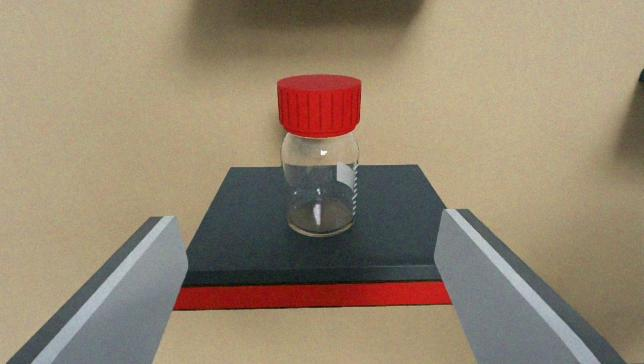

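Scene clock: 131.20 s.
Joint torques (N m): left_arm=[-8.02 14.93 5.86 -0.36 -1.07 1.72 0.08] | right_arm=[-1.48 -8.88 -9.01 -0.78 0.74 0.21 0.02]
External joint torques (N m): left_arm=[-0.25 0.96 -1.63 -0.34 -0.12 0 0.06] | right_arm=[1.2 -0.68 1.18 -0.08 0.22 0.11 0.03]
Wrist force (N): left_arm=[0.8 -4.7 1.1] | right_arm=[2.7 5.1 0.9]
Wrist torque (N m): left_arm=[0.13 0.09 -0.09] | right_arm=[-0.30 -0.03 -0.16]
Wrist force, peak (N): left_arm=[0.9 -5.4 1.3] | right_arm=[5.1 4.8 0.1]
move: done
base_odometry: x=+3.416 y=+0.494 heading=+0.195
lidar_m: 0.41 0.43 0.60 1.32 2.13 3.11 5.43 3.05 2.42 1.54 0.58 0.42
base_status: not commanded
joint_positions: torso_squat_rad=+0.250 torso_shift_rad=+0.000 torso_pitch_rad=+0.000 torso_yaw_rad=+0.000 left_shoulder_pitch_rad=+0.053 left_shoulder_roll_rad=+2.009 left_shoulder_yaw_rad=-0.724 left_elbow_rad=-2.398 left_forearm_roll_rad=-0.925 left_wrist_pitch_rad=+1.071 left_hand_roll_rad=+1.010 left_gripper_m=+0.080 right_shoulder_pitch_rad=+0.965 right_shoulder_roll_rad=-1.293 right_shoulder_yaw_rad=-0.824 right_elbow_rad=-2.376 right_forearm_roll_rad=+0.120 right_wrist_pitch_rad=+0.303 right_hand_roll_rad=-0.053 right_gripper_m=+0.100 head_pan_rad=+0.000 head_tilt_rad=+0.350
joint_status: all done
wheel_motors_off: 0
motor_effort: left_wheel=+2(3) right_wheel=-3(4)
contact_limits: left_gripper_m 350 mA; right_gripper_m 350 mA
chest: x=-0.2280 y=-0.0002 z=+1.2682 quat_wxyz=(+1.000, +0.000, +0.000, +0.000) (m; base frame)
left_hand: x=+0.1651 y=+0.3850 z=+1.2502 quat_wxyz=(+0.500, +0.500, -0.500, -0.500) (m; base frame)
right_hand: x=+0.1501 y=-0.4298 z=+1.3301 quat_wxyz=(+0.500, -0.500, -0.500, +0.500) (m; base frame)
right_hand_status: reached (checked arc, planned for 0.8 s): 0 mm and 0.0 deg off.
pictures: none

Scene clock: 132.50 s.
Joint torques (N m): left_arm=[-8.06 14.82 5.92 -0.46 -0.89 1.72 -0.03] | right_arm=[-1.88 -1.44 -9.07 3.46 0.63 0.01 0.08]
External joint torques (N m): left_arm=[-0.29 0.85 -1.58 -0.44 0.06 0 -0.04] | right_arm=[1.06 -0.66 1.04 -0.02 0.26 0.03 0.09]
Wrist force (N): left_arm=[1.1 -5.3 0.8] | right_arm=[3.0 4.0 0.2]
Wrist torque (N m): left_arm=[0.22 0.14 -0.11] | right_arm=[-0.18 0.04 -0.35]
Wrist force, peak (N): left_arm=[0.6 -5.4 1.2] | right_arm=[2.8 5.8 0.0]
move: done
base_odometry: x=+3.416 y=+0.494 heading=+0.195
lidar_m: 0.41 0.42 0.60 1.32 2.13 3.11 5.43 3.05 2.42 1.55 0.58 0.42
base_status: not commanded
joint_positions: torso_squat_rad=+0.250 torso_shift_rad=+0.000 torso_pitch_rad=+0.000 torso_yaw_rad=+0.000 left_shoulder_pitch_rad=+0.053 left_shoulder_roll_rad=+2.009 left_shoulder_yaw_rad=-0.724 left_elbow_rad=-2.398 left_forearm_roll_rad=-0.925 left_wrist_pitch_rad=+1.071 left_hand_roll_rad=+1.010 left_gripper_m=+0.080 right_shoulder_pitch_rad=+1.453 right_shoulder_roll_rad=-1.424 right_shoulder_yaw_rad=-1.534 right_elbow_rad=-2.269 right_forearm_roll_rad=-0.345 right_wrist_pitch_rad=+0.220 right_hand_roll_rad=+0.006 right_gripper_m=+0.100 head_pan_rad=+0.000 head_tilt_rad=+0.350
joint_status: all done
wheel_motors_off: 0
motor_effort: left_wheel=+3(3) right_wheel=-3(4)
contact_limits: left_gripper_m 350 mA; right_gripper_m 350 mA
chest: x=-0.2280 y=-0.0002 z=+1.2682 quat_wxyz=(+1.000, +0.000, +0.000, +0.000) (m; base frame)
left_hand: x=+0.1651 y=+0.3850 z=+1.2502 quat_wxyz=(+0.500, +0.500, -0.500, -0.500) (m; base frame)
right_hand: x=+0.1554 y=-0.4392 z=+1.4401 quat_wxyz=(+0.497, -0.503, -0.504, +0.497) (m; base frame)
right_hand_status: reached (checked arc, planned for 1.0 s): 1 mm and 0.7 deg off.
pictures: right_wrist_camera
camera_calibration:
right_wrist_camera: T_world_to_cam=[[-0.0165942, -0.998581, 0.0506046, -0.513692], [-0.485488, -0.0361979, -0.873494, 1.34447], [0.874086, -0.0390628, -0.484198, 0.616491], [0, 0, 0, 1]] pos_world=[0.105332, -0.440214, 1.49888]

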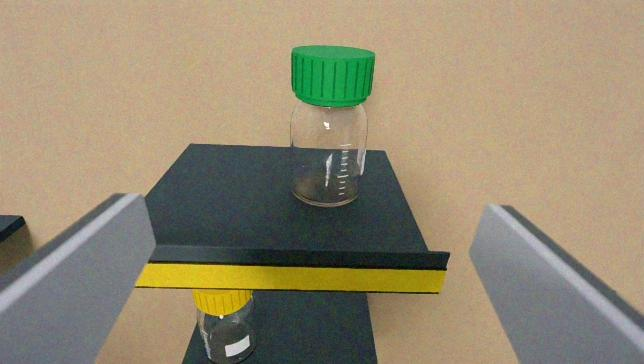

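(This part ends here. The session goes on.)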